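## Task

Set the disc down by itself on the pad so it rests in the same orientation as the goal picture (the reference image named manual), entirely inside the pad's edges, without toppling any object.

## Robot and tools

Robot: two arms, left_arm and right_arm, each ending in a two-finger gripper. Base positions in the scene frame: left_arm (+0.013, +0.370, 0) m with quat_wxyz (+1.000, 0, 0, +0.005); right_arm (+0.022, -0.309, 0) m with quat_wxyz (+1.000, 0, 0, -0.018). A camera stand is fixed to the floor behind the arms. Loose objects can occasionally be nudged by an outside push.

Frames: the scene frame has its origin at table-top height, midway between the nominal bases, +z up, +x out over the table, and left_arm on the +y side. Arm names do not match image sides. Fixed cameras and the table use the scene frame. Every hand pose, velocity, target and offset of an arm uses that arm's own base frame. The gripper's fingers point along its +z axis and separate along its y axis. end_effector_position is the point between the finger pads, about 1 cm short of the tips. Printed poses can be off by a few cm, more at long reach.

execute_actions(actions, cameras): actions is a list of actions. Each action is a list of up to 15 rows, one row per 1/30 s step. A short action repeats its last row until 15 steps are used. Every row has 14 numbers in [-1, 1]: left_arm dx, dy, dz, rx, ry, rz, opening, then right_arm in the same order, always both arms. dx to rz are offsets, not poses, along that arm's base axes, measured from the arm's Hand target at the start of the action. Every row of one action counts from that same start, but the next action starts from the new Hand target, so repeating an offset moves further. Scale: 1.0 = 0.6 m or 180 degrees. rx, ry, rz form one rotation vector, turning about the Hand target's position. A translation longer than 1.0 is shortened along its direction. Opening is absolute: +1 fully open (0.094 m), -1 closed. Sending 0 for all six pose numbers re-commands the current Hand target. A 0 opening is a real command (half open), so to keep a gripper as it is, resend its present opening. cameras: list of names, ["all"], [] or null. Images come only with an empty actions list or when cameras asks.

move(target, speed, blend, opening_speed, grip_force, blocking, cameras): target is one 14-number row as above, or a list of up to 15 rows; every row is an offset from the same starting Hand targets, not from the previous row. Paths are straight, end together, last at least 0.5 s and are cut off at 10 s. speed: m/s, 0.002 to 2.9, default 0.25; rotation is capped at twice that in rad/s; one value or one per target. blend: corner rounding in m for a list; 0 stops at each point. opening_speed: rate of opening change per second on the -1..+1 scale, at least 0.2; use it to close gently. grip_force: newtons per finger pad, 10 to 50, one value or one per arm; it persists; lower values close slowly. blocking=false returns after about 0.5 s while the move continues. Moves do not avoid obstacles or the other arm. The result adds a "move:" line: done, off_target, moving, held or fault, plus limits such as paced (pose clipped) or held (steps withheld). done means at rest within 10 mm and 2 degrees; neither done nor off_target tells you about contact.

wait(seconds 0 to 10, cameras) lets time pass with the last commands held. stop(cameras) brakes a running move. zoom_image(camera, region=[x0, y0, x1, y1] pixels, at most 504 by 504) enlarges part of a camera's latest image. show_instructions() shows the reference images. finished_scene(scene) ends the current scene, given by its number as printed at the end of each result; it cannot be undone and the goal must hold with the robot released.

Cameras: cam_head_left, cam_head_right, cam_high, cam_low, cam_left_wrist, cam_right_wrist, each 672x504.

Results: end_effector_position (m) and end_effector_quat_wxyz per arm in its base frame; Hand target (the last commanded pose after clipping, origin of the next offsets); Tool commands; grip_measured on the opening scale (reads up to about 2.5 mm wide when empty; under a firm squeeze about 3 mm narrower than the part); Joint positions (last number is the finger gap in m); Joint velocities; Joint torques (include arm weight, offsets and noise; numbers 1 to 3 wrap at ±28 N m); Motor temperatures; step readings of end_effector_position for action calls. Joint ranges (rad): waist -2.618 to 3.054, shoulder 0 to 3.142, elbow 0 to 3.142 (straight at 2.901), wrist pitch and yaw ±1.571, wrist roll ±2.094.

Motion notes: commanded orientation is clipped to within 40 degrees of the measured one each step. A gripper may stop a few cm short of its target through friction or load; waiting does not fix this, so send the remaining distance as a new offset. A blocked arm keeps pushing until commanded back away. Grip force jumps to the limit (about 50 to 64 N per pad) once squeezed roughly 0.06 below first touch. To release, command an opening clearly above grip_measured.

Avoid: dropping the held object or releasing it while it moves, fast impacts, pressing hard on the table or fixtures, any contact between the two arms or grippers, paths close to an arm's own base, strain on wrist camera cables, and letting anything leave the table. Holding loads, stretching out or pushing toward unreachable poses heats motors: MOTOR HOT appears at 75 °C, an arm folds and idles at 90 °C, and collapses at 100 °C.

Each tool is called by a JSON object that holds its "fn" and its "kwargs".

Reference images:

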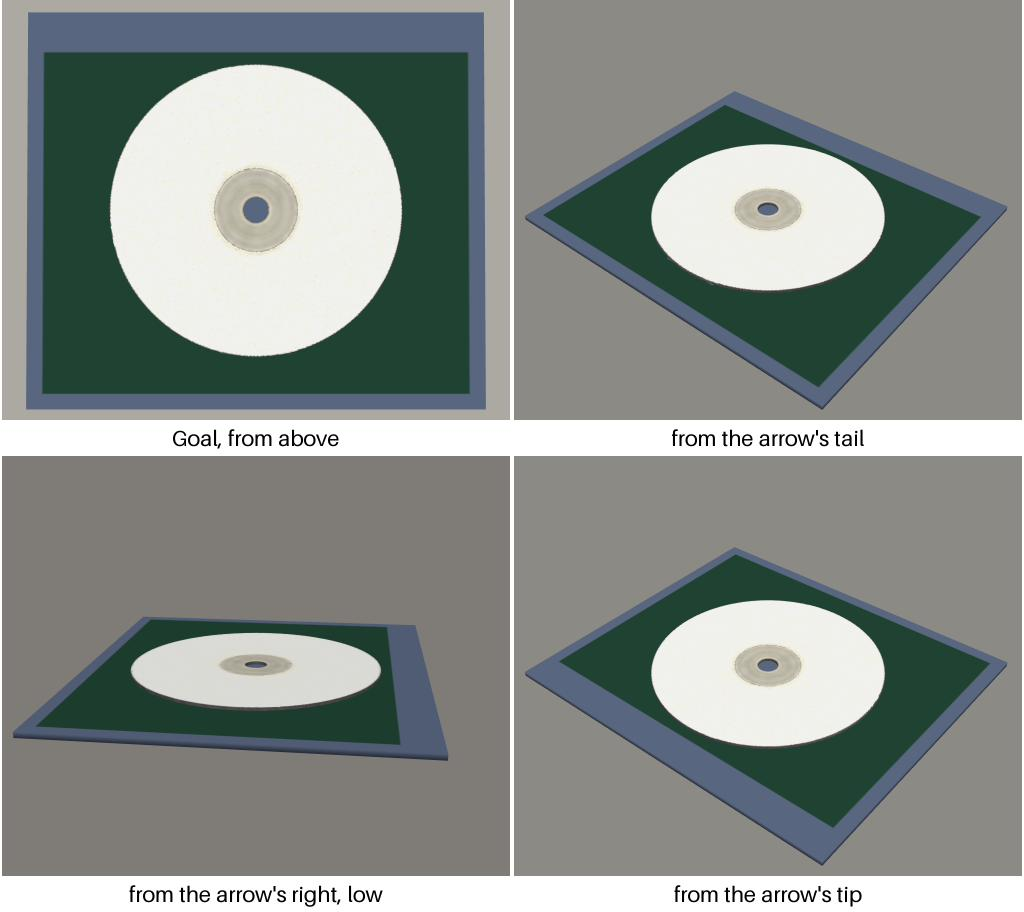

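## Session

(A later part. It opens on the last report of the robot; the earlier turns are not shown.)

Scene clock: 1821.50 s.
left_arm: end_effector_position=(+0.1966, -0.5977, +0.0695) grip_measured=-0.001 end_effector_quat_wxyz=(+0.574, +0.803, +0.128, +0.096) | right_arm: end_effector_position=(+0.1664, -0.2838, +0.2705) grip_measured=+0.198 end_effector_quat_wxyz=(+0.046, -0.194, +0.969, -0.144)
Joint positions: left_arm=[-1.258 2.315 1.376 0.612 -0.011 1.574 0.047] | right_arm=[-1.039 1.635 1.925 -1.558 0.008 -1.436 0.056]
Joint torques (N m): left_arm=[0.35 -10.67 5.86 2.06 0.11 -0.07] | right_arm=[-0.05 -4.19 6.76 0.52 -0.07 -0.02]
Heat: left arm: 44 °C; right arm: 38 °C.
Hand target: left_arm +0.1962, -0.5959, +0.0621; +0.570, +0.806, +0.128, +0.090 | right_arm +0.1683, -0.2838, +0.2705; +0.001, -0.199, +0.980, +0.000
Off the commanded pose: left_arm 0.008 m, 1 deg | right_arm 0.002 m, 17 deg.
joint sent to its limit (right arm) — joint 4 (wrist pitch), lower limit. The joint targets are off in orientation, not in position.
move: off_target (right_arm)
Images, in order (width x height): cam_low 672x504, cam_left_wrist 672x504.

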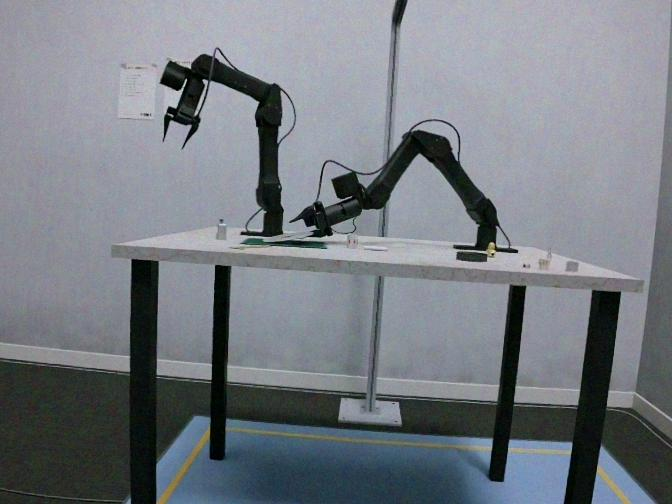

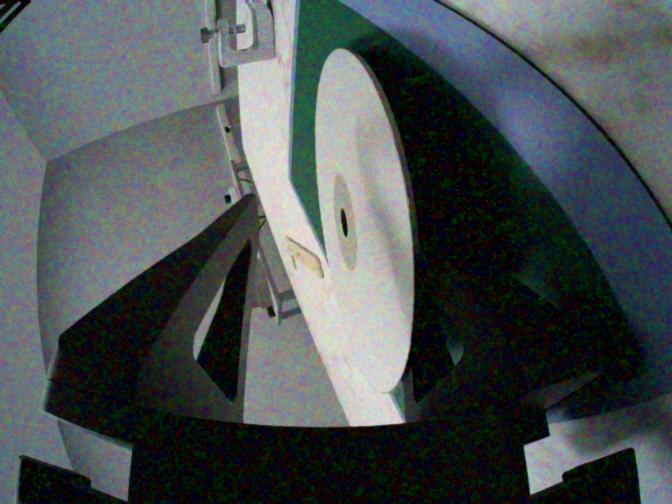

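{"fn": "move", "kwargs": {"target": [-0.0309,0.0951,-0.003,0,0,0,0,0,0,0,0,0,0,0.2], "speed": 0.05, "cameras": ["cam_left_wrist","cam_low","cam_head_right"]}}

{"fn": "zoom_image", "kwargs": {"camera": "cam_low", "region": [235, 215, 345, 265]}}

{"fn": "zoom_image", "kwargs": {"camera": "cam_head_right", "region": [410, 250, 520, 340]}}

Scene clock: 1840.03 s.
left_arm: end_effector_position=(+0.1787, -0.5427, +0.0555) grip_measured=-0.001 end_effector_quat_wxyz=(+0.569, +0.807, +0.129, +0.095) | right_arm: end_effector_position=(+0.1664, -0.2838, +0.2705) grip_measured=+0.198 end_effector_quat_wxyz=(+0.046, -0.194, +0.969, -0.144)
Joint positions: left_arm=[-1.258 2.192 1.076 0.775 -0.011 1.574 0.047] | right_arm=[-1.039 1.635 1.925 -1.558 0.008 -1.436 0.056]
Joint torques (N m): left_arm=[0.38 -11.66 4.26 1.97 0.12 -0.06] | right_arm=[-0.05 -4.15 6.82 0.5 -0.08 -0.03]
Heat: left arm: 44 °C; right arm: 38 °C.
Hand target: left_arm +0.1776, -0.5388, +0.0603; +0.570, +0.806, +0.128, +0.090 | right_arm +0.1683, -0.2838, +0.2705; +0.001, -0.199, +0.980, +0.000
Off the commanded pose: left_arm 0.006 m, 1 deg | right_arm 0.002 m, 17 deg.
joint sent to its limit (right arm) — joint 4 (wrist pitch), lower limit. The joint targets are off in orientation, not in position.
move: off_target (right_arm)
Images, in order (width x height): cam_head_right 672x504, cam_low 672x504, cam_left_wrist 672x504.

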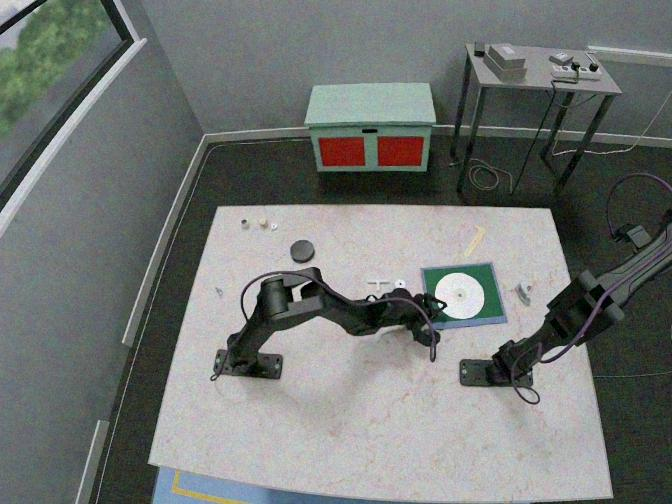

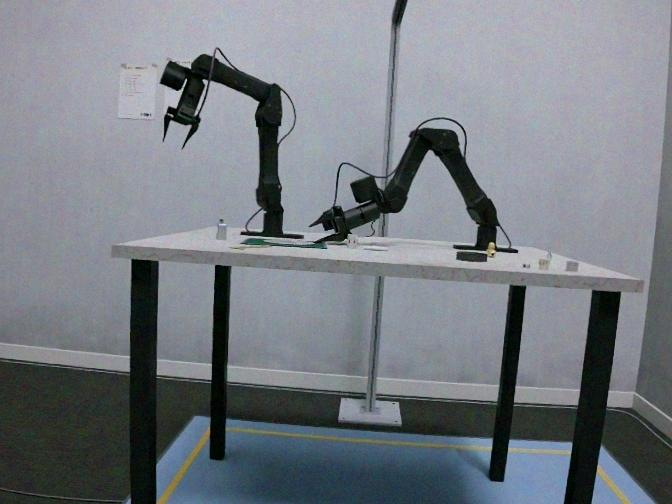

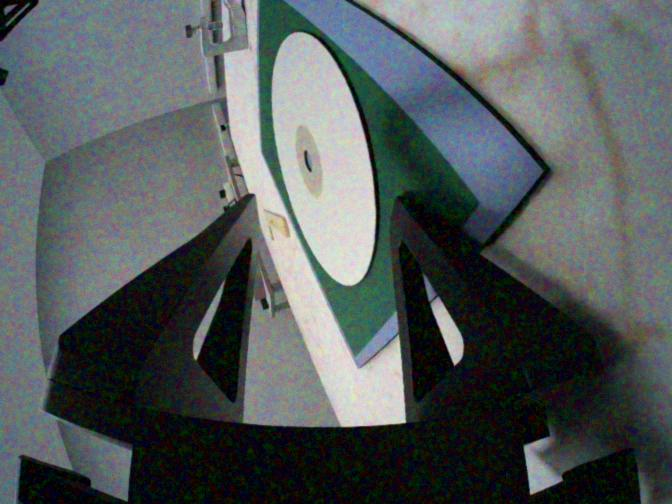

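Scaled by 4.582 from the camera's 672x504 image, which has a finer 960x720 frame.

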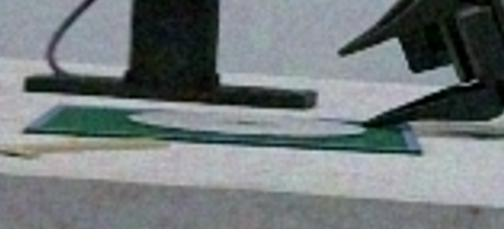

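Scaled by 4.582 from the camera's 672x504 image, which has a finer 960x720 frame.

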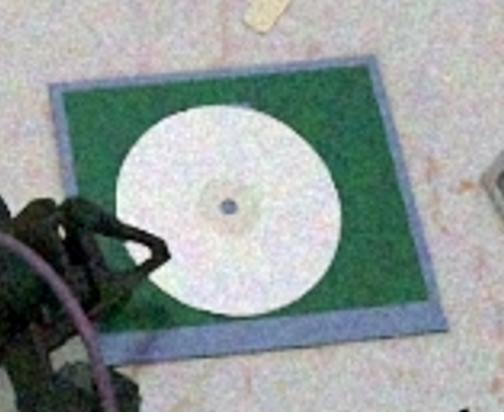

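{"fn": "move", "kwargs": {"target": [[-0.026,0.079,0.035,0,0,0,0,0,0,0,0,0,0,0.2],[-0.04,0.13,0.3,0,0,0,0,0,0,0,0,0,0,0.2]], "speed": [0.08,0.2], "blend": [0.02,0], "cameras": ["all"]}}

{"fn": "zoom_image", "kwargs": {"camera": "cam_head_right", "region": [380, 220, 550, 350]}}

Scene clock: 1851.43 s.
left_arm: end_effector_position=(+0.1536, -0.4603, +0.2330) grip_measured=-0.001 end_effector_quat_wxyz=(+0.568, +0.807, +0.130, +0.095) | right_arm: end_effector_position=(+0.1664, -0.2838, +0.2705) grip_measured=+0.198 end_effector_quat_wxyz=(+0.046, -0.194, +0.969, -0.144)
Joint positions: left_arm=[-1.254 1.515 1.016 0.156 -0.009 1.574 0.047] | right_arm=[-1.039 1.635 1.925 -1.558 0.008 -1.436 0.056]
Joint torques (N m): left_arm=[0.46 -6.43 9.43 1.79 0.15 -0.05] | right_arm=[-0.05 -4.15 6.79 0.5 -0.06 -0.02]
Heat: left arm: 45 °C; right arm: 38 °C.
Hand target: left_arm +0.1536, -0.4608, +0.2402; +0.570, +0.807, +0.128, +0.090 | right_arm +0.1683, -0.2838, +0.2705; +0.001, -0.199, +0.980, +0.000
Off the commanded pose: left_arm 0.007 m, 1 deg | right_arm 0.002 m, 17 deg.
joint sent to its limit (right arm) — joint 4 (wrist pitch), lower limit. The joint targets are off in orientation, not in position.
move: off_target (right_arm)

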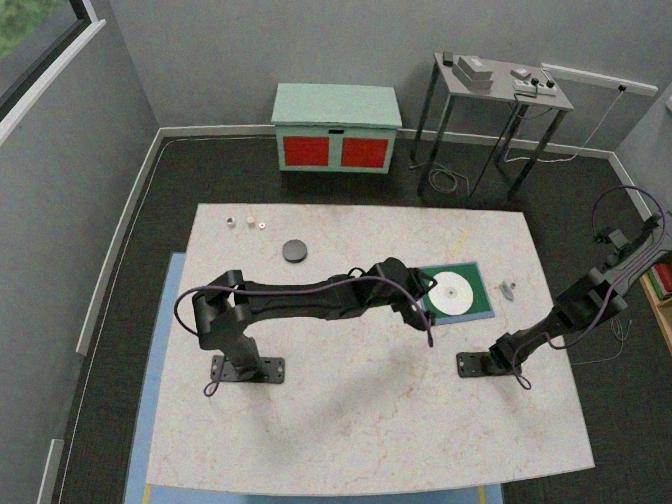

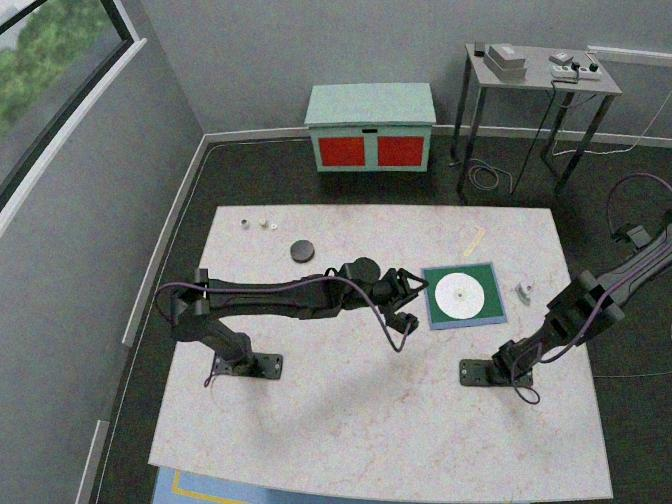

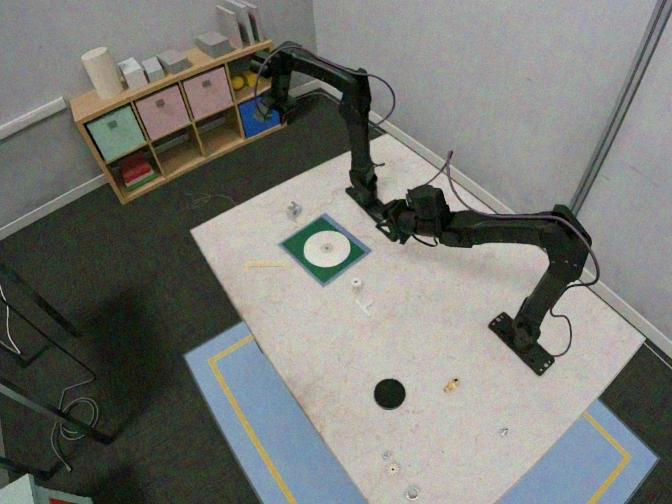

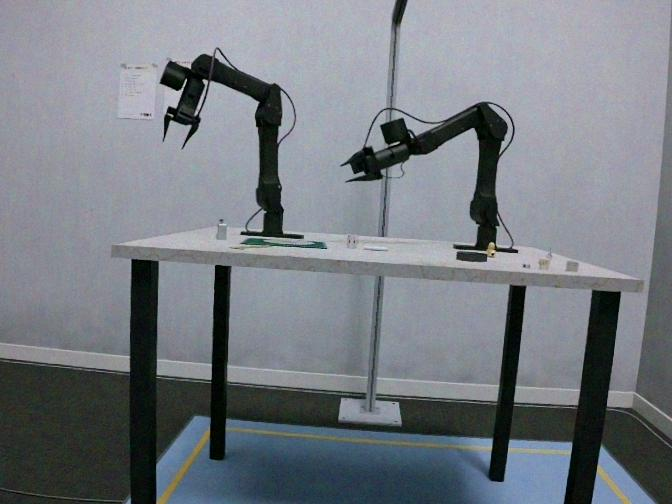

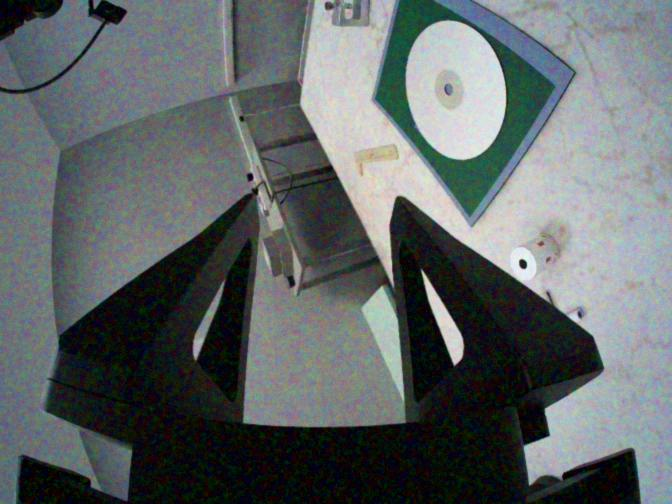

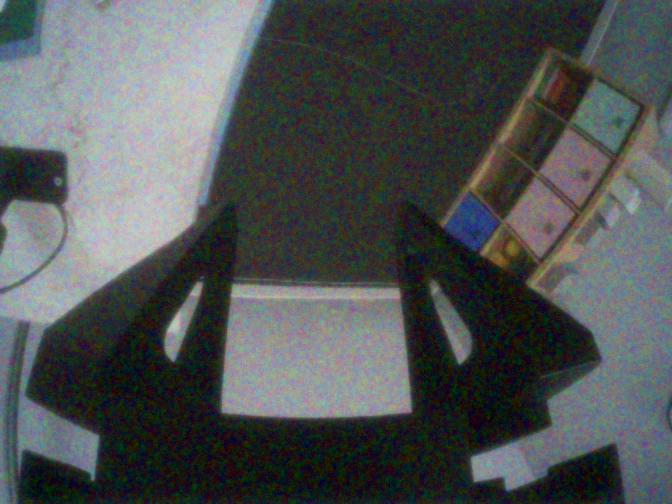

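Scaled by 2.965 from the camera's 672x504 image, which has a finer 960x720 frame.

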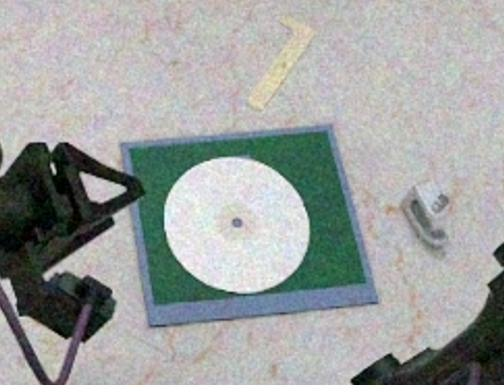

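{"fn": "finished_scene", "kwargs": {"scene": 2}}

The scene is finished: the task was done.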